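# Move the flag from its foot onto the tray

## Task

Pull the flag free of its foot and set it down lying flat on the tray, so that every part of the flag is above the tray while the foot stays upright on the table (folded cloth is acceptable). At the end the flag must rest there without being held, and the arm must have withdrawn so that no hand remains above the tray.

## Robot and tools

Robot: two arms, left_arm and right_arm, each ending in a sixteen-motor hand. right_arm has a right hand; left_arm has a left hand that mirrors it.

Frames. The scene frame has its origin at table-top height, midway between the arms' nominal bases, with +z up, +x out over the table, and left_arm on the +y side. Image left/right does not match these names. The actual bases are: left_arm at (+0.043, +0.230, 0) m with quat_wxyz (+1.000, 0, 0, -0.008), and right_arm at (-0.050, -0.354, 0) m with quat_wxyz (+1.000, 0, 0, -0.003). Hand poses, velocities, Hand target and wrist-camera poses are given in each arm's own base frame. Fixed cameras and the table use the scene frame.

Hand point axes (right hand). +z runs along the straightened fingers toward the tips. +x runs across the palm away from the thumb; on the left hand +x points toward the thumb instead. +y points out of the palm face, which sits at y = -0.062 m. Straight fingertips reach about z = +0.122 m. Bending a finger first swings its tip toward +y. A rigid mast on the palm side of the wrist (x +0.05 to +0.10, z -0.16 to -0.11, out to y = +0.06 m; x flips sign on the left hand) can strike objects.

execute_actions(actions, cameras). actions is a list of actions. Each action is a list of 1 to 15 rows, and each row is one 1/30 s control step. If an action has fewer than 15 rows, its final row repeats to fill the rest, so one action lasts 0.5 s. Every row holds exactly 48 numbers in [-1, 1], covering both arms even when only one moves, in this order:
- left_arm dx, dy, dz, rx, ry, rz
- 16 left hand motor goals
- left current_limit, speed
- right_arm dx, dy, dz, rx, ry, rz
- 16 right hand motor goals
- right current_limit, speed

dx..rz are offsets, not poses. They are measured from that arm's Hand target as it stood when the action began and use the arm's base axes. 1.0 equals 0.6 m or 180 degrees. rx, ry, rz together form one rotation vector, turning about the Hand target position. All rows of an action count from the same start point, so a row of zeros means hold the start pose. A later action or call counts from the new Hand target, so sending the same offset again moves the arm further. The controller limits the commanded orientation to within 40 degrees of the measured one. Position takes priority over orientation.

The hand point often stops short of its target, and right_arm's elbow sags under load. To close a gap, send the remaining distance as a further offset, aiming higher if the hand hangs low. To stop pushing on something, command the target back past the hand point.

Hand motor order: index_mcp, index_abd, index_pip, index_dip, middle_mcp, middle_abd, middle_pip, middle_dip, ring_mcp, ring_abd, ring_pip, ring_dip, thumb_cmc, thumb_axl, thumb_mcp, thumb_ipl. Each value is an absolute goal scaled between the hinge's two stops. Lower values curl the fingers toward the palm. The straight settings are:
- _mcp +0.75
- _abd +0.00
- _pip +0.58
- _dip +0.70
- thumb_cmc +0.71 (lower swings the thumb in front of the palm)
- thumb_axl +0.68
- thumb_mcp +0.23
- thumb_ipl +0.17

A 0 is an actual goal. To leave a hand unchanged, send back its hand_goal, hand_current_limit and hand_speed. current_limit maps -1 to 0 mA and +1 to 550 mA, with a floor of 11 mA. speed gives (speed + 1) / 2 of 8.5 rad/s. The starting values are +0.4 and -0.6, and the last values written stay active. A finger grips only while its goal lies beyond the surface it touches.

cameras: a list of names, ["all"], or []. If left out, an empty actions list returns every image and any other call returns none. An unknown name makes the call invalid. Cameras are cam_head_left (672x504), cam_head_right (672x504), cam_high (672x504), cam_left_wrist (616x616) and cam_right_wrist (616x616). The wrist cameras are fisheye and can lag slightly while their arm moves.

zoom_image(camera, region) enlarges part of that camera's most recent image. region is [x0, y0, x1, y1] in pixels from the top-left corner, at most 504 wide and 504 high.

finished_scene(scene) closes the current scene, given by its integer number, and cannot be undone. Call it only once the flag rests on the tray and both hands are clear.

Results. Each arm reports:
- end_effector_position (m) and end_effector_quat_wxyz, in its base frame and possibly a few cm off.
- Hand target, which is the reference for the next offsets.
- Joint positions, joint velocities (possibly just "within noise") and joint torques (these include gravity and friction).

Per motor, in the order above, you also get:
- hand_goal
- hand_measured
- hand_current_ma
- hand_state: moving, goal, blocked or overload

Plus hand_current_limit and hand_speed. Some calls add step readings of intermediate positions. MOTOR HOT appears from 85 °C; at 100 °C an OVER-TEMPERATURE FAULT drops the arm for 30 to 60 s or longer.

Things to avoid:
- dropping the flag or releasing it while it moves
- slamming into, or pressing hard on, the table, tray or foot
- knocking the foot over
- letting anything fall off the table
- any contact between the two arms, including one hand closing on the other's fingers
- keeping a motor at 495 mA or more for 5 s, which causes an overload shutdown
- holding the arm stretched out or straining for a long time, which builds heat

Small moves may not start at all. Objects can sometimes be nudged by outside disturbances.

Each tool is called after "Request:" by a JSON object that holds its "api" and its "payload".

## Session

Request:
{"api": "execute_actions", "payload": {"actions": []}}

Request:
{"api": "zoom_image", "payload": {"camera": "cam_head_left", "region": [200, 180, 520, 420]}}

Request:
{"api": "zoom_image", "payload": {"camera": "cam_high", "region": [100, 140, 420, 420]}}

Scene clock: 0.00 s.
left_arm: end_effector_position=(+0.2266, +0.1533, +0.2832) hand_goal=(+0.754, +0.000, +0.576, +0.696, +0.754, +0.000, +0.576, +0.696, +0.754, +0.000, +0.576, +0.696, +0.714, +0.678, +0.226, +0.168) hand_measured=(+0.754, +0.000, +0.576, +0.696, +0.754, +0.000, +0.576, +0.696, +0.754, +0.000, +0.576, +0.696, +0.714, +0.678, +0.226, +0.168) hand_current_ma=(+0, +0, +0, +0, +0, +0, +0, +0, +0, +0, +0, +0, +0, +0, +0, +0) hand_state=(goal, goal, goal, goal, goal, goal, goal, goal, goal, goal, goal, goal, goal, goal, goal, goal) hand_current_limit=0.40 hand_speed=-0.60 end_effector_quat_wxyz=(+0.175, +0.697, +0.422, +0.553) | right_arm: end_effector_position=(+0.2268, +0.1507, +0.2666) hand_goal=(+0.754, +0.000, +0.576, +0.696, +0.754, +0.000, +0.576, +0.696, +0.754, +0.000, +0.576, +0.696, +0.714, +0.678, +0.226, +0.168) hand_measured=(+0.754, +0.000, +0.576, +0.696, +0.754, +0.000, +0.576, +0.696, +0.754, +0.000, +0.576, +0.696, +0.714, +0.678, +0.226, +0.168) hand_current_ma=(+0, +0, +0, +0, +0, +0, +0, +0, +0, +0, +0, +0, +0, +0, +0, +0) hand_state=(goal, goal, goal, goal, goal, goal, goal, goal, goal, goal, goal, goal, goal, goal, goal, goal) hand_current_limit=0.40 hand_speed=-0.60 end_effector_quat_wxyz=(-0.059, +0.337, +0.926, +0.161)
Joint positions: left_arm=[1.353 0.462 0.333 -0.536 1.014 1.308] | right_arm=[0.284 0.702 0.859 -1.628 -0.33 -0.571]
Joint velocities: within noise
Joint torques (N m): no reading
Heat: left arm: hottest elbow 37 °C; right arm: hottest elbow 32 °C.
Hand target: left_arm +0.2270, +0.1553, +0.2978; +0.165, +0.697, +0.412, +0.563 | right_arm +0.2301, +0.1516, +0.2764; -0.050, +0.336, +0.926, +0.167
camera_calibration:
cam_left_wrist: T_world_to_cam=[[-0.285067, -0.204092, -0.936527, 0.331112], [-0.833484, 0.535277, 0.137052, 0.0274092], [0.473331, 0.819649, -0.322697, -0.012819], [0, 0, 0, 1]] pos_world=[0.123302, 0.0634127, 0.302202]
cam_right_wrist: T_world_to_cam=[[0.997766, -0.05222, -0.041663, -0.167296], [-0.0293073, -0.902611, 0.429459, -0.0142996], [-0.0600318, -0.427278, -0.902125, 0.447229], [0, 0, 0, 1]] pos_world=[0.193351, 0.169448, 0.402628]

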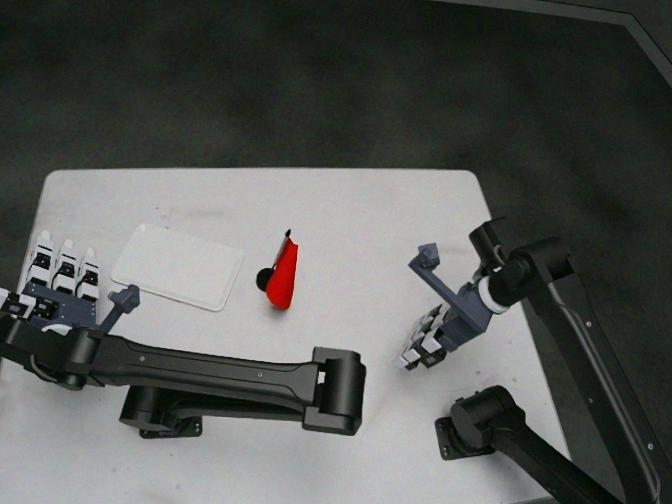

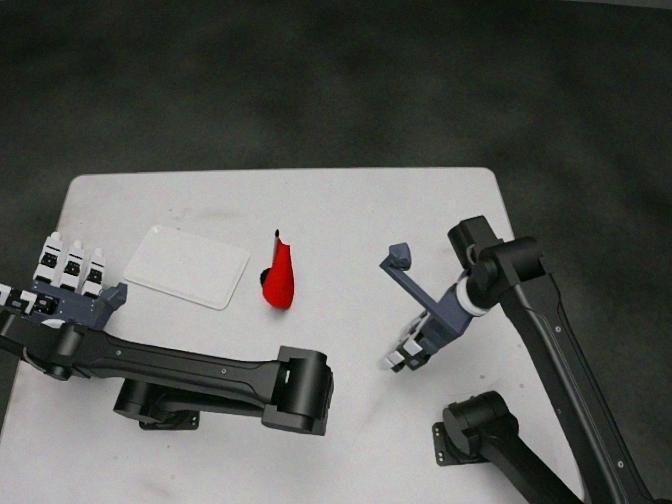

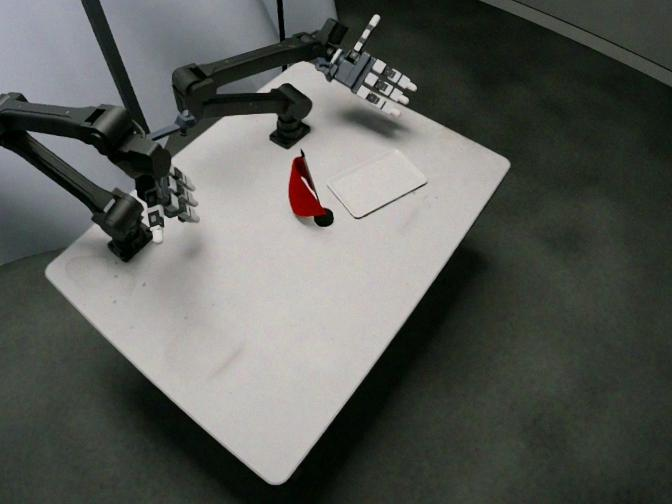

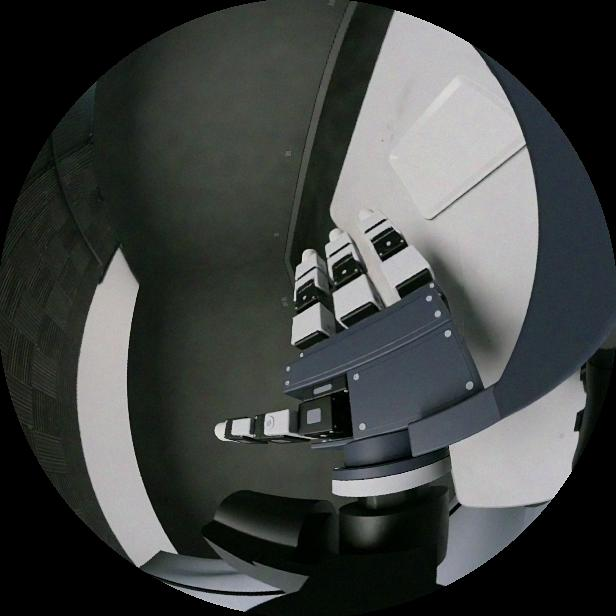

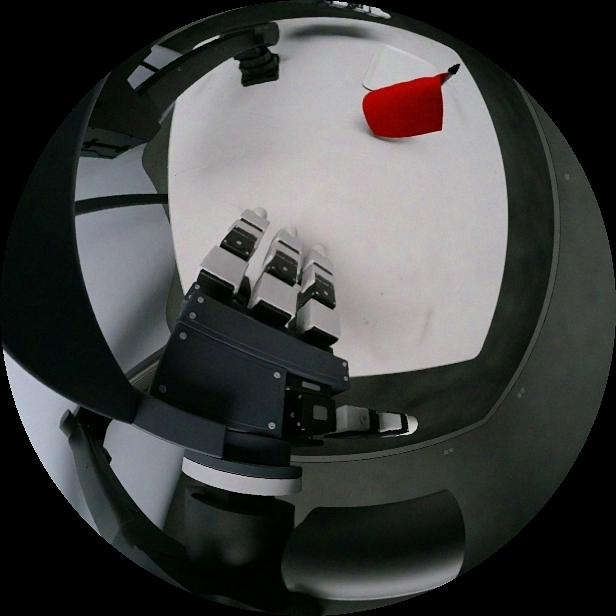

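Scaled by 1.575 from the camera's 672x504 image, which has a finer 960x720 frame.

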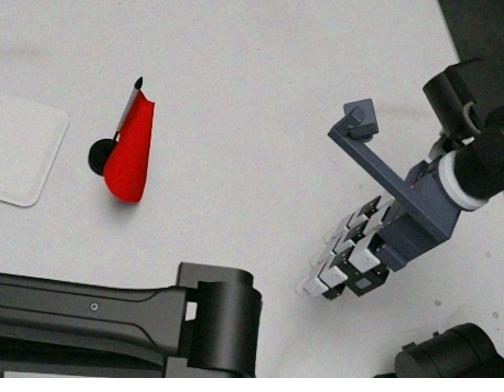

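Scaled by 1.575 from the camera's 672x504 image, which has a finer 960x720 frame.

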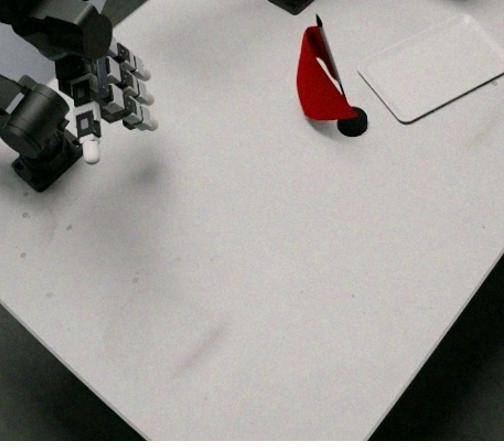

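Request:
{"api": "execute_actions", "payload": {"actions": [[[0.072,-0.058,0.02,0.0598,-0.0394,-0.0683,0.75,0,0.58,0.7,0.75,0,0.58,0.7,0.75,0,0.58,0.7,0.71,0.68,0.23,0.17,0.2,-0.6,0,0,0,0,0,0,0.75,0,0.58,0.7,0.75,0,0.58,0.7,0.75,0,0.58,0.7,0.71,0.68,0.23,0.17,0.4,-0.6]],[[0.083,-0.083,0.017,0.0598,-0.0394,-0.0683,0.75,0,0.58,0.7,0.75,0,0.58,0.7,0.75,0,0.58,0.7,0.71,0.68,0.23,0.17,0.2,-0.6,0,0,0,0,0,0,0.75,0,0.58,0.7,0.75,0,0.58,0.7,0.75,0,0.58,0.7,0.71,0.68,0.23,0.17,0.4,-0.6]],[[0.083,-0.083,0,0.0598,-0.0394,-0.0683,0.3,0,0.4,0.9,0.3,0,0.4,0.9,0.3,0,0.4,0.9,0.4,0.68,0,0.4,0.2,-0.6,0,0,0,0,0,0,0.75,0,0.58,0.7,0.75,0,0.58,0.7,0.75,0,0.58,0.7,0.71,0.68,0.23,0.17,0.4,-0.6]],[[0.067,-0.083,-0.017,0.0598,-0.0394,-0.0683,-0.27,0,0.36,0.91,-0.27,0,0.36,0.91,-0.27,0,0.36,0.91,0.1,0.68,-0.17,0.55,0.2,-0.6,0,0,0,0,0,0,0.75,0,0.58,0.7,0.75,0,0.58,0.7,0.75,0,0.58,0.7,0.71,0.68,0.23,0.17,0.4,-0.6]],[[0.017,-0.083,-0.033,0.0598,-0.0394,-0.0683,-0.27,0,0.36,0.91,-0.27,0,0.36,0.91,-0.27,0,0.36,0.91,0.1,0.68,-0.17,0.55,0.2,-0.6,0,0,0,0,0,0,0.75,0,0.58,0.7,0.75,0,0.58,0.7,0.75,0,0.58,0.7,0.71,0.68,0.23,0.17,0.4,-0.6]],[[-0.007,-0.085,-0.083,0,0,0,-0.27,0,0.36,0.91,-0.27,0,0.36,0.91,-0.27,0,0.36,0.91,0.1,0.68,-0.17,0.55,0.2,-0.6,0,0,0,0,0,0,0.75,0,0.58,0.7,0.75,0,0.58,0.7,0.75,0,0.58,0.7,0.71,0.68,0.23,0.17,0.4,-0.6]]], "cameras": ["cam_head_left","cam_head_right","cam_high","cam_left_wrist"]}}

Request:
{"api": "zoom_image", "payload": {"camera": "cam_head_left", "region": [160, 150, 340, 330]}}

Request:
{"api": "zoom_image", "payload": {"camera": "cam_high", "region": [230, 110, 410, 290]}}

Scene clock: 86.80 s.
left_arm: end_effector_position=(+0.4158, -0.1267, +0.2431) hand_goal=(-0.270, +0.000, +0.360, +0.910, -0.270, +0.000, +0.360, +0.910, -0.270, +0.000, +0.360, +0.910, +0.100, +0.680, -0.170, +0.550) hand_measured=(-0.270, -0.002, +0.362, +0.908, -0.270, -0.002, +0.362, +0.906, -0.270, -0.002, +0.362, +0.906, +0.096, +0.678, -0.170, +0.548) hand_current_ma=(+0, -2, +3, -3, +0, -2, +2, -4, +0, -2, +2, -4, -7, -3, +0, -3) hand_state=(goal, goal, goal, goal, goal, goal, goal, goal, goal, goal, goal, goal, goal, goal, goal, goal) hand_current_limit=0.20 hand_speed=-0.60 end_effector_quat_wxyz=(+0.211, +0.613, -0.324, +0.689) | right_arm: end_effector_position=(+0.2268, +0.1507, +0.2666) hand_goal=(+0.750, +0.000, +0.580, +0.700, +0.750, +0.000, +0.580, +0.700, +0.750, +0.000, +0.580, +0.700, +0.710, +0.680, +0.230, +0.170) hand_measured=(+0.754, +0.000, +0.578, +0.698, +0.754, +0.000, +0.578, +0.698, +0.754, +0.000, +0.578, +0.698, +0.714, +0.678, +0.224, +0.168) hand_current_ma=(+2, +0, -1, -1, +2, +0, -1, -1, +2, +0, -1, -1, +3, -1, -7, -2) hand_state=(goal, goal, goal, goal, goal, goal, goal, goal, goal, goal, goal, goal, goal, goal, goal, goal) hand_current_limit=0.40 hand_speed=-0.60 end_effector_quat_wxyz=(-0.059, +0.337, +0.926, +0.161)
Joint positions: left_arm=[0.162 1.431 0.571 0.924 0.945 1.707] | right_arm=[0.284 0.702 0.859 -1.628 -0.33 -0.571]
Joint torques (N m): left_arm=[-0.21 -5.19 6.94 1.61 -0.06 -0.27] | right_arm=[1.61 0.5 10.96 0.64 -0.32 -0.08]
Heat: left arm: hottest elbow 48 °C; right arm: hottest elbow 40 °C.
Hand target: left_arm +0.4161, -0.1297, +0.2402; +0.210, +0.610, -0.329, +0.690 | right_arm +0.2301, +0.1516, +0.2764; -0.050, +0.336, +0.926, +0.167
Off the commanded pose: left_arm 0.004 m, 1 deg | right_arm 0.010 m, 1 deg.
Step readings (end_effector_position of left_arm | right_arm):
0: (+0.2266, +0.1533, +0.2832) | (+0.2268, +0.1507, +0.2666)
1: (+0.2267, +0.1528, +0.2839) | (+0.2268, +0.1507, +0.2666)
2: (+0.2277, +0.1511, +0.2868) | (+0.2268, +0.1507, +0.2666)
4: (+0.2340, +0.1419, +0.2949) | (+0.2268, +0.1507, +0.2666)
8: (+0.2505, +0.1215, +0.3042) | (+0.2268, +0.1507, +0.2666)
15: (+0.2655, +0.1202, +0.3111) | (+0.2268, +0.1507, +0.2666)
16: (+0.2665, +0.1198, +0.3121) | (+0.2268, +0.1507, +0.2666)
17: (+0.2684, +0.1179, +0.3128) | (+0.2268, +0.1507, +0.2666)
19: (+0.2768, +0.1058, +0.3152) | (+0.2268, +0.1507, +0.2666)
23: (+0.2962, +0.0771, +0.3157) | (+0.2268, +0.1507, +0.2666)
30: (+0.3149, +0.0719, +0.3135) | (+0.2268, +0.1507, +0.2666)
31: (+0.3160, +0.0718, +0.3140) | (+0.2268, +0.1507, +0.2666)
32: (+0.3182, +0.0703, +0.3137) | (+0.2268, +0.1507, +0.2666)
34: (+0.3257, +0.0580, +0.3097) | (+0.2268, +0.1507, +0.2666)
38: (+0.3427, +0.0266, +0.2940) | (+0.2268, +0.1507, +0.2666)
45: (+0.3563, +0.0192, +0.2927) | (+0.2268, +0.1507, +0.2666)
46: (+0.3574, +0.0193, +0.2947) | (+0.2268, +0.1507, +0.2666)
47: (+0.3591, +0.0176, +0.2958) | (+0.2268, +0.1507, +0.2666)
49: (+0.3667, +0.0063, +0.2968) | (+0.2268, +0.1507, +0.2666)
53: (+0.3874, -0.0201, +0.2936) | (+0.2268, +0.1507, +0.2666)
60: (+0.3979, -0.0286, +0.2907) | (+0.2268, +0.1507, +0.2666)
61: (+0.3974, -0.0294, +0.2911) | (+0.2268, +0.1507, +0.2666)
62: (+0.3964, -0.0319, +0.2910) | (+0.2268, +0.1507, +0.2666)
64: (+0.3967, -0.0435, +0.2890) | (+0.2268, +0.1507, +0.2666)
68: (+0.4051, -0.0693, +0.2805) | (+0.2268, +0.1507, +0.2666)
75: (+0.4085, -0.0785, +0.2754) | (+0.2268, +0.1507, +0.2666)
76: (+0.4092, -0.0786, +0.2749) | (+0.2268, +0.1507, +0.2666)
77: (+0.4122, -0.0795, +0.2745) | (+0.2268, +0.1507, +0.2666)
79: (+0.4181, -0.0869, +0.2723) | (+0.2268, +0.1507, +0.2666)
83: (+0.4157, -0.1146, +0.2582) | (+0.2268, +0.1507, +0.2666)
90: (+0.4155, -0.1268, +0.2423) | (+0.2268, +0.1507, +0.2666)
camera_calibration:
cam_left_wrist: T_world_to_cam=[[0.570986, 0.542957, -0.61577, -0.0489445], [-0.190824, 0.817294, 0.543706, 0.0102026], [0.798474, -0.192945, 0.570273, -0.366484], [0, 0, 0, 1]] pos_world=[0.322522, -0.0524751, 0.17331]
Images, in order (width x height): cam_head_left 672x504, cam_head_right 672x504, cam_high 672x504, cam_left_wrist 616x616.

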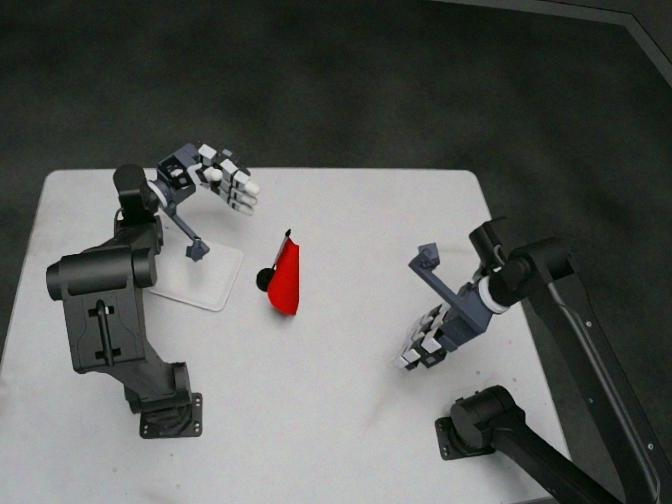

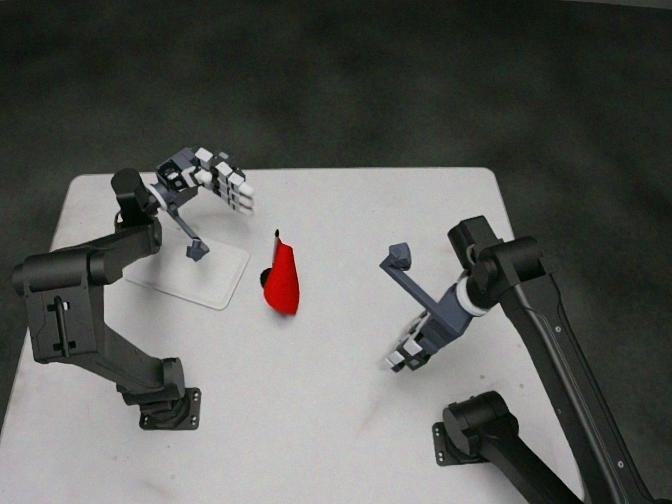

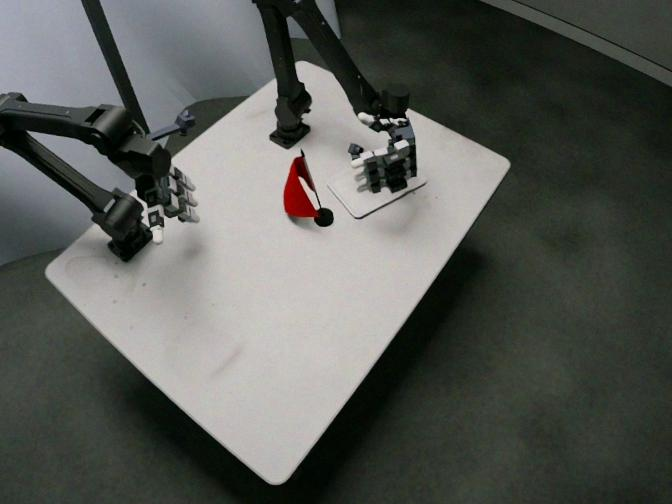

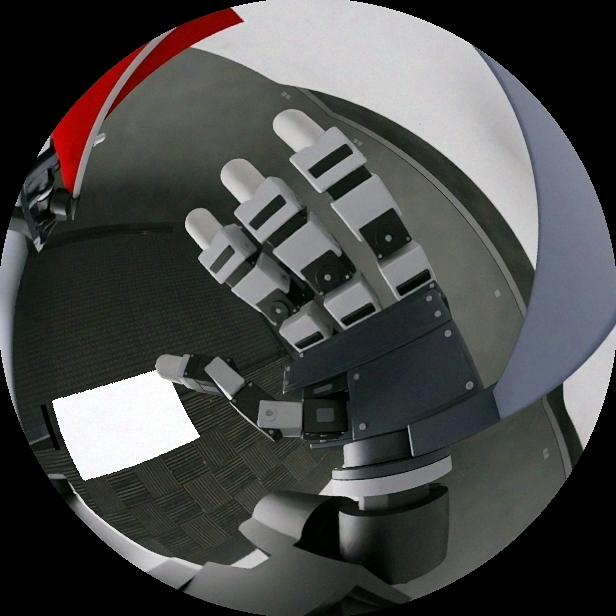

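Scaled by 2.800 from the camera's 672x504 image, which has a finer 960x720 frame.

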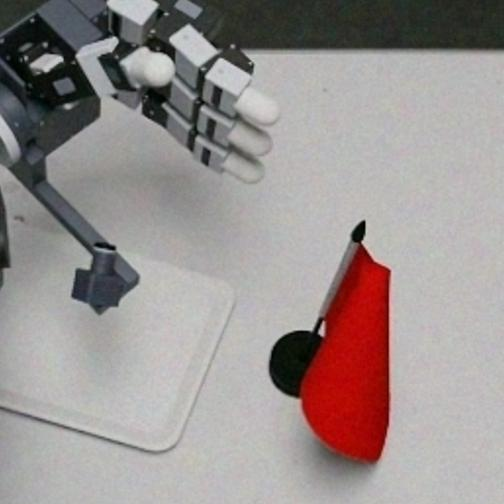

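Scaled by 2.800 from the camera's 672x504 image, which has a finer 960x720 frame.

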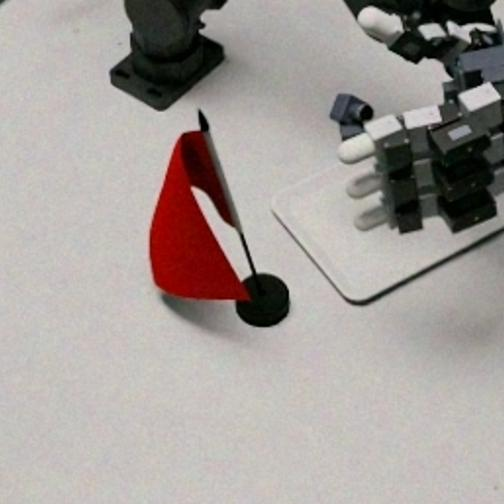

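Request:
{"api": "execute_actions", "payload": {"actions": [[[-0.05,-0.075,-0.05,0,0,0,-0.27,0,0.36,0.91,-0.27,0,0.36,0.91,-0.27,0,0.36,0.91,0.1,0.68,-0.17,0.55,0.2,-0.6,0,0,0,0,0,0,0.75,0,0.58,0.7,0.75,0,0.58,0.7,0.75,0,0.58,0.7,0.71,0.68,0.23,0.17,0.4,-0.6]],[[-0.05,-0.065,-0.018,0,0,0,-0.27,0,0.36,0.91,-0.27,0,0.36,0.91,-0.27,0,0.36,0.91,0.1,0.68,-0.17,0.55,0.2,-0.6,0,0,0,0,0,0,0.75,0,0.58,0.7,0.75,0,0.58,0.7,0.75,0,0.58,0.7,0.71,0.68,0.23,0.17,0.4,-0.6]]], "cameras": ["cam_head_left","cam_high","cam_left_wrist"]}}

Request:
{"api": "zoom_image", "payload": {"camera": "cam_head_left", "region": [190, 160, 340, 310]}}

Request:
{"api": "zoom_image", "payload": {"camera": "cam_high", "region": [250, 110, 400, 260]}}

Scene clock: 108.57 s.
left_arm: end_effector_position=(+0.3592, -0.2102, +0.1944) hand_goal=(-0.270, +0.000, +0.360, +0.910, -0.270, +0.000, +0.360, +0.910, -0.270, +0.000, +0.360, +0.910, +0.100, +0.680, -0.170, +0.550) hand_measured=(-0.270, -0.002, +0.362, +0.908, -0.270, -0.002, +0.362, +0.906, -0.270, -0.002, +0.362, +0.906, +0.094, +0.678, -0.170, +0.548) hand_current_ma=(+0, -2, +3, -3, +0, -2, +2, -4, +0, -2, +2, -4, -8, -3, +0, -3) hand_state=(goal, goal, goal, goal, goal, goal, goal, goal, goal, goal, goal, goal, goal, goal, goal, goal) hand_current_limit=0.20 hand_speed=-0.60 end_effector_quat_wxyz=(+0.213, +0.621, -0.322, +0.682) | right_arm: end_effector_position=(+0.2268, +0.1507, +0.2666) hand_goal=(+0.750, +0.000, +0.580, +0.700, +0.750, +0.000, +0.580, +0.700, +0.750, +0.000, +0.580, +0.700, +0.710, +0.680, +0.230, +0.170) hand_measured=(+0.754, +0.000, +0.578, +0.698, +0.754, +0.000, +0.578, +0.698, +0.754, +0.000, +0.578, +0.698, +0.714, +0.678, +0.224, +0.168) hand_current_ma=(+2, +0, -1, -1, +2, +0, -1, -1, +2, +0, -1, -1, +3, -1, -7, -2) hand_state=(goal, goal, goal, goal, goal, goal, goal, goal, goal, goal, goal, goal, goal, goal, goal, goal) hand_current_limit=0.40 hand_speed=-0.60 end_effector_quat_wxyz=(-0.059, +0.337, +0.926, +0.161)
Joint positions: left_arm=[-0.085 1.438 0.375 1.091 0.695 1.728] | right_arm=[0.284 0.702 0.859 -1.628 -0.33 -0.571]
Joint torques (N m): left_arm=[-0.44 -5.6 5.59 1.8 0 -0.26] | right_arm=[1.61 0.44 10.95 0.64 -0.32 -0.08]
Heat: left arm: hottest elbow 46 °C; right arm: hottest elbow 41 °C.
Hand target: left_arm +0.3560, -0.2136, +0.1994; +0.210, +0.610, -0.328, +0.690 | right_arm +0.2301, +0.1516, +0.2764; -0.050, +0.336, +0.926, +0.167
Off the commanded pose: left_arm 0.007 m, 2 deg | right_arm 0.010 m, 1 deg.
Step readings (end_effector_position of left_arm | right_arm):
0: (+0.4158, -0.1267, +0.2432) | (+0.2268, +0.1507, +0.2666)
1: (+0.4161, -0.1268, +0.2428) | (+0.2268, +0.1507, +0.2666)
2: (+0.4166, -0.1283, +0.2414) | (+0.2268, +0.1507, +0.2666)
4: (+0.4136, -0.1349, +0.2346) | (+0.2268, +0.1507, +0.2666)
8: (+0.3904, -0.1609, +0.2164) | (+0.2268, +0.1507, +0.2666)
15: (+0.3861, -0.1716, +0.2132) | (+0.2268, +0.1507, +0.2666)
16: (+0.3867, -0.1714, +0.2131) | (+0.2268, +0.1507, +0.2666)
17: (+0.3880, -0.1721, +0.2124) | (+0.2268, +0.1507, +0.2666)
19: (+0.3855, -0.1786, +0.2082) | (+0.2268, +0.1507, +0.2666)
23: (+0.3635, -0.2019, +0.1956) | (+0.2268, +0.1507, +0.2666)
30: (+0.3588, -0.2103, +0.1941) | (+0.2268, +0.1507, +0.2666)
camera_calibration:
cam_left_wrist: T_world_to_cam=[[0.556777, 0.545524, -0.62642, 0.00641022], [-0.1817, 0.815843, 0.548986, 0.0894981], [0.810546, -0.191842, 0.553364, -0.310456], [0, 0, 0, 1]] pos_world=[0.264331, -0.136072, 0.126677]
Images, in order (width x height): cam_head_left 672x504, cam_high 672x504, cam_left_wrist 616x616.

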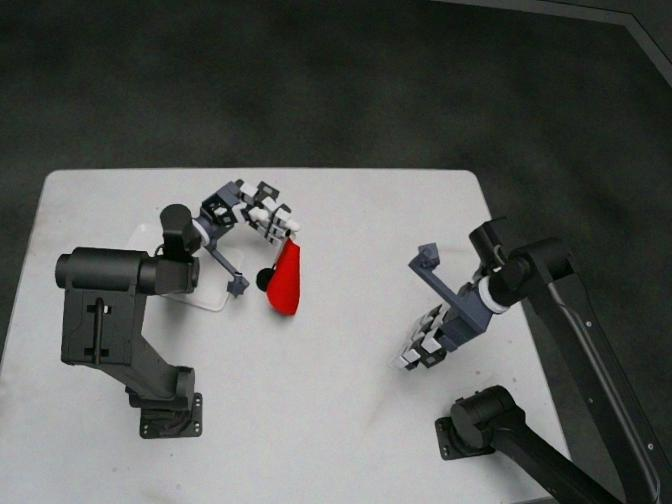

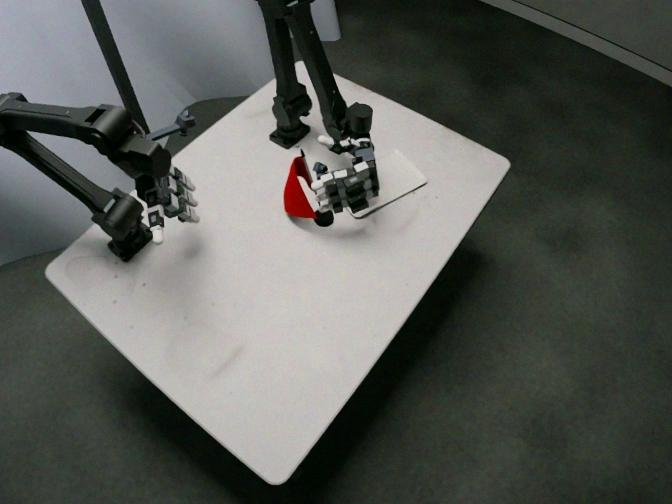

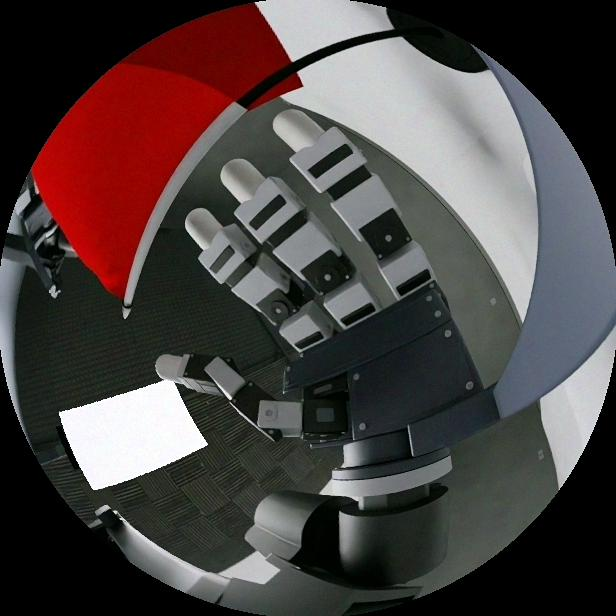

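Scaled by 3.360 from the camera's 672x504 image, which has a finer 960x720 frame.

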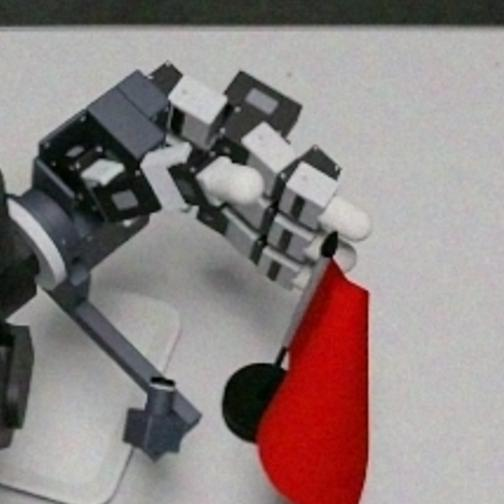

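Scaled by 3.360 from the camera's 672x504 image, which has a finer 960x720 frame.

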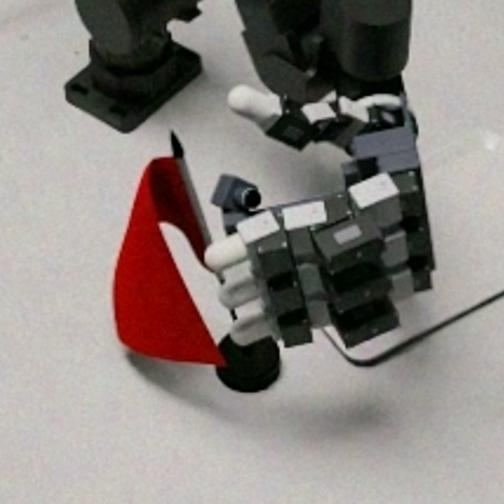

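Request:
{"api": "execute_actions", "payload": {"actions": [[[-0.018,-0.018,0.007,0,0,0,-0.27,0,0.36,0.91,-0.27,0,0.36,0.91,-0.27,0,0.36,0.91,0.1,0.68,-0.17,0.55,0.2,-0.8,0,0,0,0,0,0,0.75,0,0.58,0.7,0.75,0,0.58,0.7,0.75,0,0.58,0.7,0.71,0.68,0.23,0.17,0.4,-0.6]],[[0,0,0,0,0,0,-0.3,0,0.36,0.91,-0.3,0,0.36,0.91,-0.3,0,0.36,0.91,-0.3,0.68,-0.2,0.55,0.2,-0.8,0,0,0,0,0,0,0.75,0,0.58,0.7,0.75,0,0.58,0.7,0.75,0,0.58,0.7,0.71,0.68,0.23,0.17,0.4,-0.6]],[[0,0,0,0,0,0,-0.35,0,0.36,0.91,-0.35,0,0.36,0.91,-0.35,0,0.36,0.91,-0.67,0.68,-0.2,0.57,0.2,-0.8,0,0,0,0,0,0,0.75,0,0.58,0.7,0.75,0,0.58,0.7,0.75,0,0.58,0.7,0.71,0.68,0.23,0.17,0.4,-0.6]]], "cameras": ["cam_head_left","cam_high","cam_left_wrist"]}}

Request:
{"api": "zoom_image", "payload": {"camera": "cam_head_left", "region": [190, 160, 340, 310]}}

Request:
{"api": "zoom_image", "payload": {"camera": "cam_high", "region": [250, 110, 400, 260]}}

Scene clock: 122.70 s.
left_arm: end_effector_position=(+0.3503, -0.2207, +0.2037) hand_goal=(-0.350, +0.000, +0.360, +0.910, -0.350, +0.000, +0.360, +0.910, -0.350, +0.000, +0.360, +0.910, -0.670, +0.680, -0.200, +0.570) hand_measured=(-0.348, -0.002, +0.362, +0.908, -0.348, -0.002, +0.362, +0.906, -0.348, -0.002, +0.362, +0.906, -0.676, +0.678, -0.198, +0.568) hand_current_ma=(+2, -2, +3, -3, +2, -2, +2, -4, +2, -2, +2, -4, -8, -3, +2, -3) hand_state=(goal, goal, goal, goal, goal, goal, goal, goal, goal, goal, goal, goal, goal, goal, goal, goal) hand_current_limit=0.20 hand_speed=-0.80 end_effector_quat_wxyz=(+0.209, +0.612, -0.323, +0.691) | right_arm: end_effector_position=(+0.2268, +0.1507, +0.2666) hand_goal=(+0.750, +0.000, +0.580, +0.700, +0.750, +0.000, +0.580, +0.700, +0.750, +0.000, +0.580, +0.700, +0.710, +0.680, +0.230, +0.170) hand_measured=(+0.754, +0.000, +0.578, +0.698, +0.754, +0.000, +0.578, +0.698, +0.754, +0.000, +0.578, +0.698, +0.714, +0.678, +0.224, +0.168) hand_current_ma=(+2, +0, -1, -1, +2, +0, -1, -1, +2, +0, -1, -1, +3, -1, -7, -2) hand_state=(goal, goal, goal, goal, goal, goal, goal, goal, goal, goal, goal, goal, goal, goal, goal, goal) hand_current_limit=0.40 hand_speed=-0.60 end_effector_quat_wxyz=(-0.059, +0.337, +0.926, +0.161)
Joint positions: left_arm=[-0.124 1.396 0.359 1.09 0.654 1.73] | right_arm=[0.284 0.702 0.859 -1.628 -0.33 -0.571]
Joint torques (N m): left_arm=[-0.56 -5.25 5.37 1.06 -0.01 -0.28] | right_arm=[1.61 0.44 10.95 0.64 -0.32 -0.08]
Heat: left arm: hottest elbow 45 °C; right arm: hottest elbow 41 °C.
Hand target: left_arm +0.3452, -0.2245, +0.2037; +0.210, +0.609, -0.329, +0.690 | right_arm +0.2301, +0.1516, +0.2764; -0.050, +0.336, +0.926, +0.167
Off the commanded pose: left_arm 0.006 m, 1 deg | right_arm 0.010 m, 1 deg.
Step readings (end_effector_position of left_arm | right_arm):
0: (+0.3592, -0.2102, +0.1944) | (+0.2268, +0.1507, +0.2666)
1: (+0.3594, -0.2102, +0.1944) | (+0.2268, +0.1507, +0.2666)
2: (+0.3601, -0.2104, +0.1947) | (+0.2268, +0.1507, +0.2666)
4: (+0.3595, -0.2120, +0.1963) | (+0.2268, +0.1507, +0.2666)
8: (+0.3519, -0.2183, +0.2016) | (+0.2268, +0.1507, +0.2666)
15: (+0.3501, -0.2208, +0.2039) | (+0.2268, +0.1507, +0.2666)
16: (+0.3502, -0.2208, +0.2039) | (+0.2268, +0.1507, +0.2666)
17: (+0.3502, -0.2208, +0.2039) | (+0.2268, +0.1507, +0.2666)
19: (+0.3502, -0.2208, +0.2039) | (+0.2268, +0.1507, +0.2666)
23: (+0.3502, -0.2208, +0.2038) | (+0.2268, +0.1507, +0.2666)
30: (+0.3502, -0.2208, +0.2038) | (+0.2268, +0.1507, +0.2666)
31: (+0.3502, -0.2208, +0.2038) | (+0.2268, +0.1507, +0.2666)
32: (+0.3503, -0.2207, +0.2038) | (+0.2268, +0.1507, +0.2666)
34: (+0.3503, -0.2207, +0.2037) | (+0.2268, +0.1507, +0.2666)
38: (+0.3503, -0.2207, +0.2037) | (+0.2268, +0.1507, +0.2666)
45: (+0.3503, -0.2207, +0.2037) | (+0.2268, +0.1507, +0.2666)
camera_calibration:
cam_left_wrist: T_world_to_cam=[[0.572153, 0.544954, -0.612916, 0.0146936], [-0.197764, 0.816945, 0.541748, 0.0986869], [0.795946, -0.18875, 0.575189, -0.309076], [0, 0, 0, 1]] pos_world=[0.257117, -0.146967, 0.13332]
Images, in order (width x height): cam_head_left 672x504, cam_high 672x504, cam_left_wrist 616x616.

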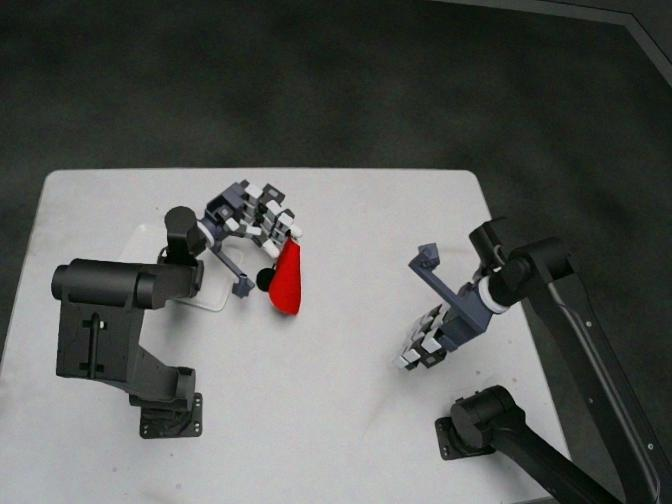

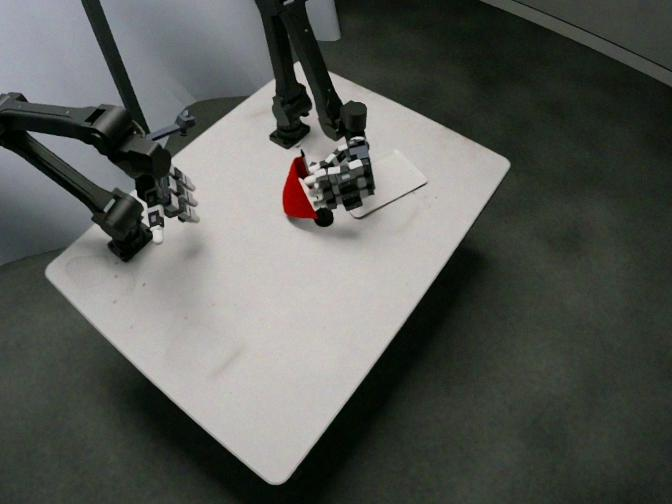

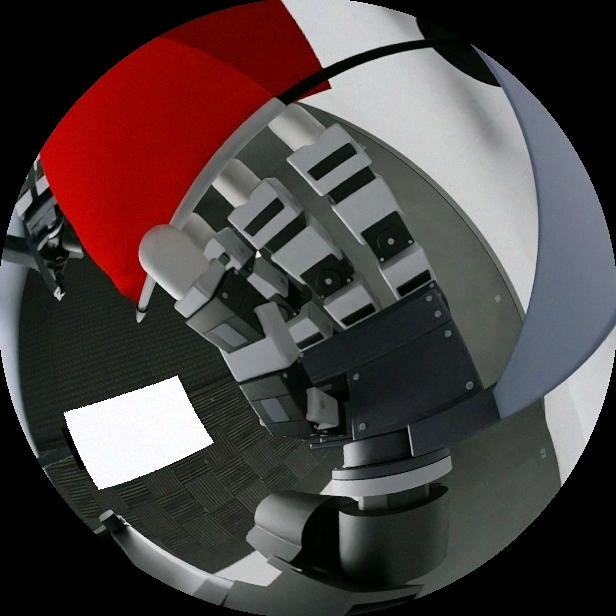

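Scaled by 3.360 from the camera's 672x504 image, which has a finer 960x720 frame.

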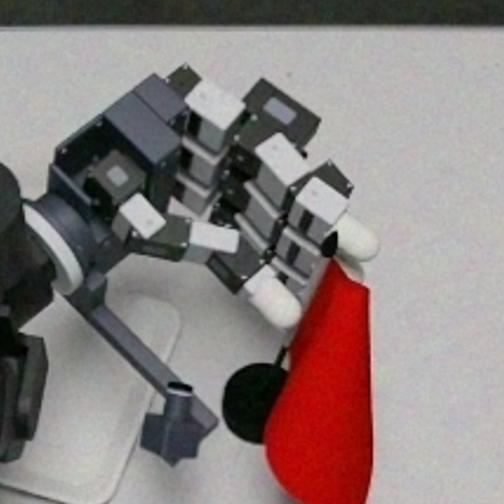

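Scaled by 3.360 from the camera's 672x504 image, which has a finer 960x720 frame.

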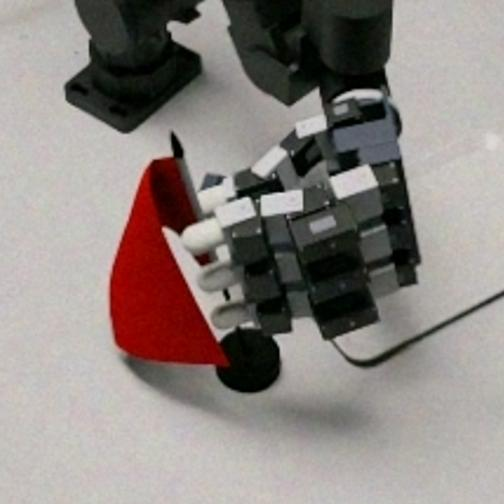

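Request:
{"api": "execute_actions", "payload": {"actions": [[[-0.01,-0.009,0,0,0,0,-0.4,0,0.36,0.91,-0.4,0,0.36,0.91,-0.4,0,0.36,0.91,-0.67,0.68,-0.25,0.6,0.2,-0.8,0,0,0,0,0,0,0.75,0,0.58,0.7,0.75,0,0.58,0.7,0.75,0,0.58,0.7,0.71,0.68,0.23,0.17,0.4,-0.6]],[[0,0,0,0,0,0,-0.53,0,0.34,0.9,-0.53,0,0.34,0.9,-0.53,0,0.34,0.9,-0.67,0.68,-0.36,0.68,0.2,-0.8,0,0,0,0,0,0,0.75,0,0.58,0.7,0.75,0,0.58,0.7,0.75,0,0.58,0.7,0.71,0.68,0.23,0.17,0.4,-0.6]],[[0,0,0,0,0,0,-0.62,0,0.31,0.88,-0.6,0,0.32,0.88,-0.57,0,0.33,0.89,-0.67,0.68,-0.45,0.7,0.2,-0.8,0,0,0,0,0,0,0.75,0,0.58,0.7,0.75,0,0.58,0.7,0.75,0,0.58,0.7,0.71,0.68,0.23,0.17,0.4,-0.6]]], "cameras": ["cam_head_left","cam_high","cam_left_wrist"]}}

Request:
{"api": "zoom_image", "payload": {"camera": "cam_head_left", "region": [190, 160, 340, 310]}}

Request:
{"api": "zoom_image", "payload": {"camera": "cam_high", "region": [250, 110, 400, 260]}}

Scene clock: 134.13 s.
left_arm: end_effector_position=(+0.3444, -0.2259, +0.2032) hand_goal=(-0.620, +0.000, +0.310, +0.880, -0.600, +0.000, +0.320, +0.880, -0.570, +0.000, +0.330, +0.890, -0.670, +0.680, -0.450, +0.700) hand_measured=(-0.514, -0.002, +0.348, +0.896, -0.516, -0.002, +0.344, +0.898, -0.518, -0.002, +0.346, +0.902, -0.676, +0.678, -0.318, +0.728) hand_current_ma=(+330, -2, +96, +31, +301, -2, +56, +38, +162, -2, +31, +24, -9, -3, +330, +98) hand_state=(blocked, goal, blocked, goal, blocked, goal, blocked, goal, blocked, goal, goal, goal, goal, goal, blocked, blocked) hand_current_limit=0.20 hand_speed=-0.80 end_effector_quat_wxyz=(+0.209, +0.613, -0.322, +0.691) | right_arm: end_effector_position=(+0.2268, +0.1507, +0.2666) hand_goal=(+0.750, +0.000, +0.580, +0.700, +0.750, +0.000, +0.580, +0.700, +0.750, +0.000, +0.580, +0.700, +0.710, +0.680, +0.230, +0.170) hand_measured=(+0.754, +0.000, +0.578, +0.698, +0.754, +0.000, +0.578, +0.698, +0.754, +0.000, +0.578, +0.698, +0.714, +0.678, +0.224, +0.168) hand_current_ma=(+2, +0, -1, -1, +2, +0, -1, -1, +2, +0, -1, -1, +3, -1, -7, -2) hand_state=(goal, goal, goal, goal, goal, goal, goal, goal, goal, goal, goal, goal, goal, goal, goal, goal) hand_current_limit=0.40 hand_speed=-0.60 end_effector_quat_wxyz=(-0.059, +0.337, +0.926, +0.161)
Joint positions: left_arm=[-0.145 1.383 0.344 1.089 0.632 1.731] | right_arm=[0.284 0.702 0.859 -1.628 -0.33 -0.571]
Joint torques (N m): left_arm=[-0.56 -5.13 5.42 1.05 0.01 -0.28] | right_arm=[1.61 0.44 10.95 0.64 -0.32 -0.08]
Heat: left arm: hottest elbow 44 °C; right arm: hottest elbow 42 °C.
Hand target: left_arm +0.3391, -0.2300, +0.2036; +0.210, +0.609, -0.329, +0.690 | right_arm +0.2301, +0.1516, +0.2764; -0.050, +0.336, +0.926, +0.167
Off the commanded pose: left_arm 0.007 m, 1 deg | right_arm 0.010 m, 1 deg.
Step readings (end_effector_position of left_arm | right_arm):
0: (+0.3503, -0.2207, +0.2037) | (+0.2268, +0.1507, +0.2666)
1: (+0.3505, -0.2207, +0.2037) | (+0.2268, +0.1507, +0.2666)
2: (+0.3507, -0.2208, +0.2036) | (+0.2268, +0.1507, +0.2666)
4: (+0.3499, -0.2217, +0.2032) | (+0.2268, +0.1507, +0.2666)
8: (+0.3453, -0.2246, +0.2027) | (+0.2268, +0.1507, +0.2666)
15: (+0.3443, -0.2260, +0.2029) | (+0.2268, +0.1507, +0.2666)
16: (+0.3443, -0.2260, +0.2029) | (+0.2268, +0.1507, +0.2666)
17: (+0.3443, -0.2260, +0.2029) | (+0.2268, +0.1507, +0.2666)
19: (+0.3443, -0.2260, +0.2029) | (+0.2268, +0.1507, +0.2666)
23: (+0.3443, -0.2260, +0.2029) | (+0.2268, +0.1507, +0.2666)
30: (+0.3443, -0.2260, +0.2030) | (+0.2268, +0.1507, +0.2666)
31: (+0.3443, -0.2260, +0.2030) | (+0.2268, +0.1507, +0.2666)
32: (+0.3444, -0.2260, +0.2030) | (+0.2268, +0.1507, +0.2666)
34: (+0.3445, -0.2259, +0.2030) | (+0.2268, +0.1507, +0.2666)
38: (+0.3444, -0.2259, +0.2032) | (+0.2268, +0.1507, +0.2666)
45: (+0.3444, -0.2259, +0.2032) | (+0.2268, +0.1507, +0.2666)
camera_calibration:
cam_left_wrist: T_world_to_cam=[[0.570469, 0.545606, -0.613904, 0.0214771], [-0.197852, 0.816741, 0.542023, 0.101981], [0.797132, -0.187746, 0.573875, -0.304959], [0, 0, 0, 1]] pos_world=[0.251018, -0.152265, 0.132917]
Images, in order (width x height): cam_head_left 672x504, cam_high 672x504, cam_left_wrist 616x616.

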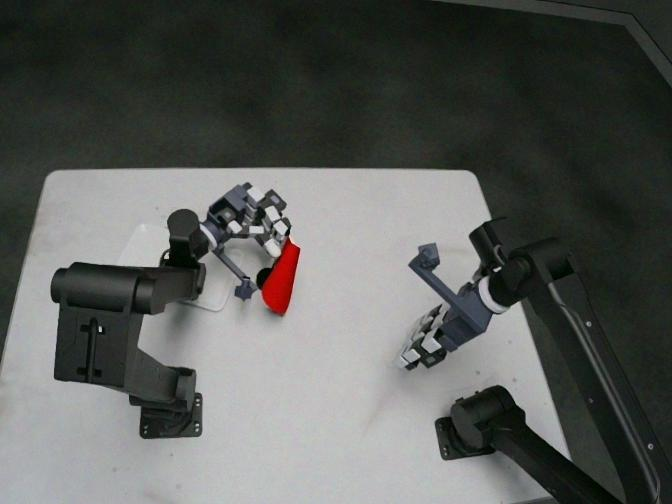

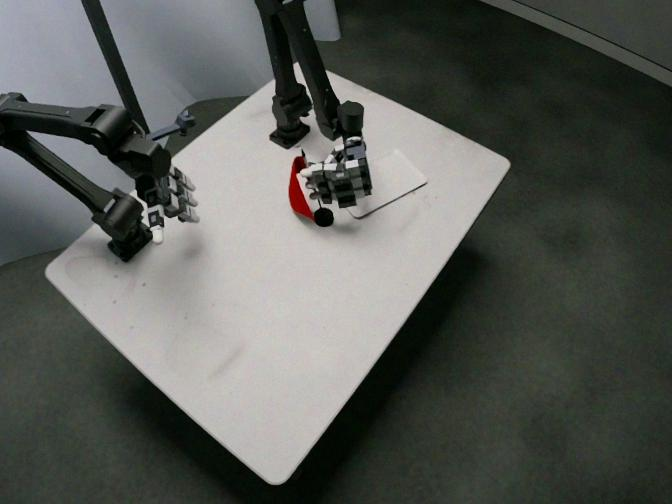

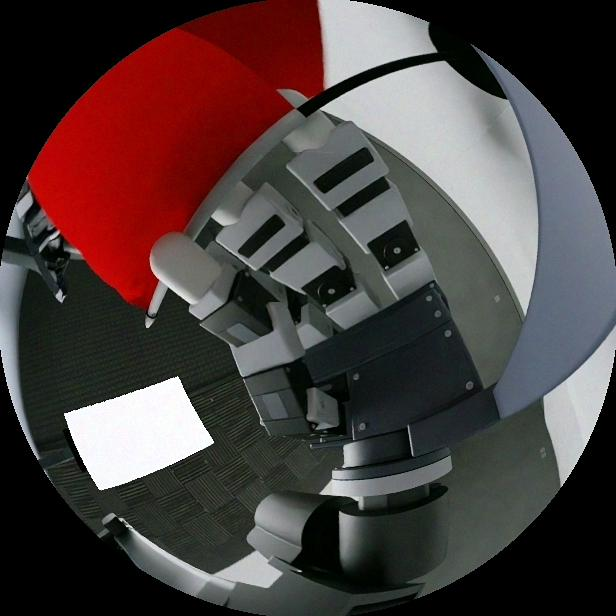

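Scaled by 3.360 from the camera's 672x504 image, which has a finer 960x720 frame.

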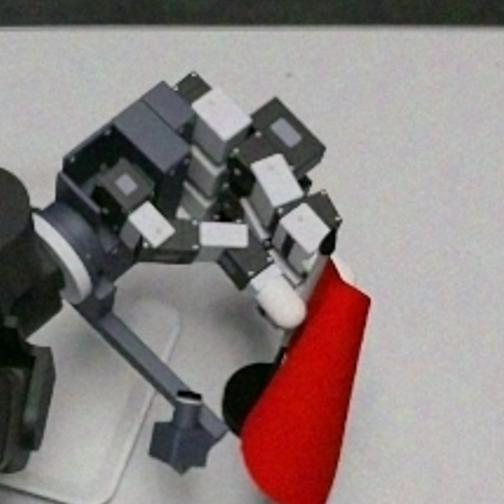

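Scaled by 3.360 from the camera's 672x504 image, which has a finer 960x720 frame.

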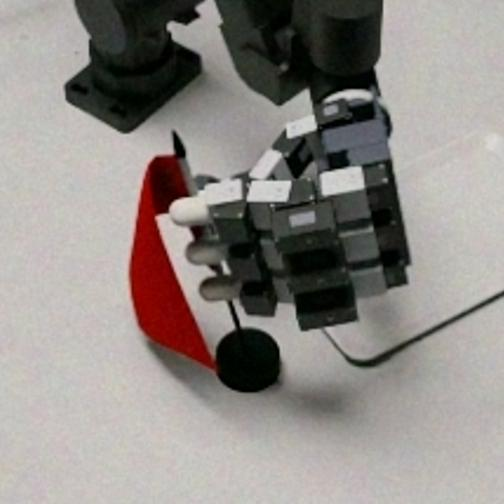

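Request:
{"api": "execute_actions", "payload": {"actions": [[[-0.0085,-0.0055,0.05,0,0,0,-0.62,0,0.31,0.88,-0.6,0,0.32,0.88,-0.57,0,0.33,0.89,-0.67,0.68,-0.45,0.7,0.2,-0.8,0,0,0,0,0,0,0.75,0,0.58,0.7,0.75,0,0.58,0.7,0.75,0,0.58,0.7,0.71,0.68,0.23,0.17,0.4,-0.6]],[[-0.0085,-0.0055,0.05,0,0,0,-0.62,0,0.31,0.88,-0.6,0,0.32,0.88,-0.57,0,0.33,0.89,-0.67,0.68,-0.45,0.7,0.2,-0.8,0,0,0,0,0,0,0.75,0,0.58,0.7,0.75,0,0.58,0.7,0.75,0,0.58,0.7,0.71,0.68,0.23,0.17,0.4,-0.6]],[[0,0,0.06,0,0,0,-0.62,0,0.31,0.88,-0.6,0,0.32,0.88,-0.57,0,0.33,0.89,-0.67,0.68,-0.45,0.7,0.2,-0.8,0,0,0,0,0,0,0.75,0,0.58,0.7,0.75,0,0.58,0.7,0.75,0,0.58,0.7,0.71,0.68,0.23,0.17,0.4,-0.6]],[[0,0.03,0.06,0,0,0,-0.62,0,0.31,0.88,-0.6,0,0.32,0.88,-0.57,0,0.33,0.89,-0.67,0.68,-0.45,0.7,0.2,-0.8,0,0,0,0,0,0,0.75,0,0.58,0.7,0.75,0,0.58,0.7,0.75,0,0.58,0.7,0.71,0.68,0.23,0.17,0.4,-0.6]]], "cameras": ["cam_head_left","cam_high"]}}

Request:
{"api": "zoom_image", "payload": {"camera": "cam_head_left", "region": [190, 160, 340, 310]}}

Request:
{"api": "zoom_image", "payload": {"camera": "cam_high", "region": [230, 80, 400, 250]}}

Scene clock: 147.00 s.
left_arm: end_effector_position=(+0.3164, -0.2210, +0.3095) hand_goal=(-0.620, +0.000, +0.310, +0.880, -0.600, +0.000, +0.320, +0.880, -0.570, +0.000, +0.330, +0.890, -0.670, +0.680, -0.450, +0.700) hand_measured=(-0.516, -0.006, +0.350, +0.896, -0.526, -0.006, +0.344, +0.898, -0.540, -0.006, +0.346, +0.902, -0.676, +0.678, -0.318, +0.734) hand_current_ma=(+330, -7, +105, +31, +252, -6, +56, +38, +76, -6, +32, +20, -10, -3, +330, +124) hand_state=(blocked, goal, blocked, goal, blocked, goal, blocked, goal, blocked, goal, goal, goal, goal, goal, blocked, blocked) hand_current_limit=0.20 hand_speed=-0.80 end_effector_quat_wxyz=(+0.220, +0.625, -0.328, +0.673) | right_arm: end_effector_position=(+0.2268, +0.1507, +0.2666) hand_goal=(+0.750, +0.000, +0.580, +0.700, +0.750, +0.000, +0.580, +0.700, +0.750, +0.000, +0.580, +0.700, +0.710, +0.680, +0.230, +0.170) hand_measured=(+0.754, +0.000, +0.578, +0.698, +0.754, +0.000, +0.578, +0.698, +0.754, +0.000, +0.578, +0.698, +0.714, +0.678, +0.224, +0.168) hand_current_ma=(+2, +0, -1, -1, +2, +0, -1, -1, +2, +0, -1, -1, +3, -1, -7, -2) hand_state=(goal, goal, goal, goal, goal, goal, goal, goal, goal, goal, goal, goal, goal, goal, goal, goal) hand_current_limit=0.40 hand_speed=-0.60 end_effector_quat_wxyz=(-0.059, +0.337, +0.926, +0.161)
Joint positions: left_arm=[-0.135 0.918 0.45 0.473 0.665 1.735] | right_arm=[0.284 0.702 0.859 -1.628 -0.33 -0.571]
Joint torques (N m): left_arm=[1.38 -1.14 14.09 1.03 0.15 -0.34] | right_arm=[1.61 0.44 10.95 0.64 -0.32 -0.08]
Heat: left arm: hottest elbow 43 °C; right arm: hottest elbow 42 °C.
Hand target: left_arm +0.3290, -0.2186, +0.3356; +0.210, +0.610, -0.329, +0.690 | right_arm +0.2301, +0.1516, +0.2764; -0.050, +0.336, +0.926, +0.167
Off the commanded pose: left_arm 0.029 m, 3 deg | right_arm 0.010 m, 1 deg.
Step readings (end_effector_position of left_arm | right_arm):
0: (+0.3444, -0.2259, +0.2032) | (+0.2268, +0.1507, +0.2666)
1: (+0.3445, -0.2259, +0.2032) | (+0.2268, +0.1507, +0.2666)
2: (+0.3447, -0.2259, +0.2034) | (+0.2268, +0.1507, +0.2666)
4: (+0.3434, -0.2261, +0.2078) | (+0.2268, +0.1507, +0.2666)
8: (+0.3365, -0.2276, +0.2258) | (+0.2268, +0.1507, +0.2666)
15: (+0.3337, -0.2285, +0.2289) | (+0.2268, +0.1507, +0.2666)
16: (+0.3338, -0.2285, +0.2283) | (+0.2268, +0.1507, +0.2666)
17: (+0.3338, -0.2286, +0.2276) | (+0.2268, +0.1507, +0.2666)
19: (+0.3320, -0.2289, +0.2300) | (+0.2268, +0.1507, +0.2666)
23: (+0.3245, -0.2299, +0.2444) | (+0.2268, +0.1507, +0.2666)
30: (+0.3216, -0.2304, +0.2465) | (+0.2268, +0.1507, +0.2666)
31: (+0.3217, -0.2304, +0.2458) | (+0.2268, +0.1507, +0.2666)
32: (+0.3217, -0.2304, +0.2458) | (+0.2268, +0.1507, +0.2666)
34: (+0.3203, -0.2301, +0.2476) | (+0.2268, +0.1507, +0.2666)
38: (+0.3172, -0.2295, +0.2650) | (+0.2268, +0.1507, +0.2666)
45: (+0.3198, -0.2300, +0.2772) | (+0.2268, +0.1507, +0.2666)
46: (+0.3195, -0.2301, +0.2764) | (+0.2268, +0.1507, +0.2666)
47: (+0.3181, -0.2307, +0.2761) | (+0.2268, +0.1507, +0.2666)
49: (+0.3149, -0.2303, +0.2783) | (+0.2268, +0.1507, +0.2666)
53: (+0.3131, -0.2250, +0.2961) | (+0.2268, +0.1507, +0.2666)
60: (+0.3167, -0.2209, +0.3104) | (+0.2268, +0.1507, +0.2666)
Images, in order (width x height): cam_head_left 672x504, cam_high 672x504.

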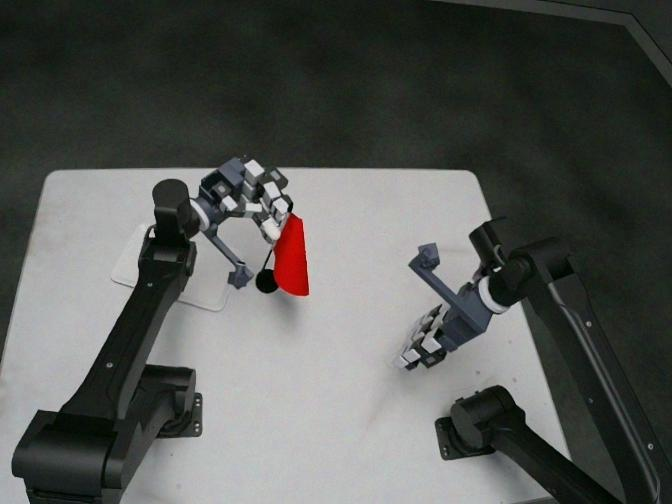

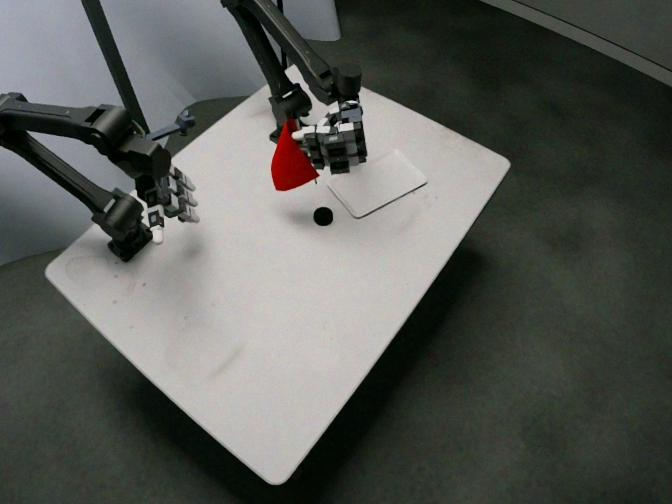

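Scaled by 3.360 from the camera's 672x504 image, which has a finer 960x720 frame.

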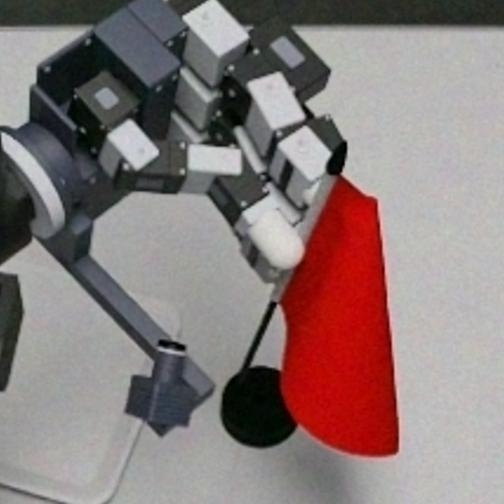

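Scaled by 2.965 from the camera's 672x504 image, which has a finer 960x720 frame.

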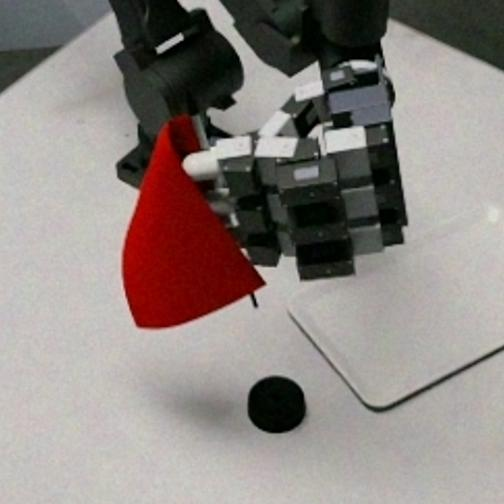

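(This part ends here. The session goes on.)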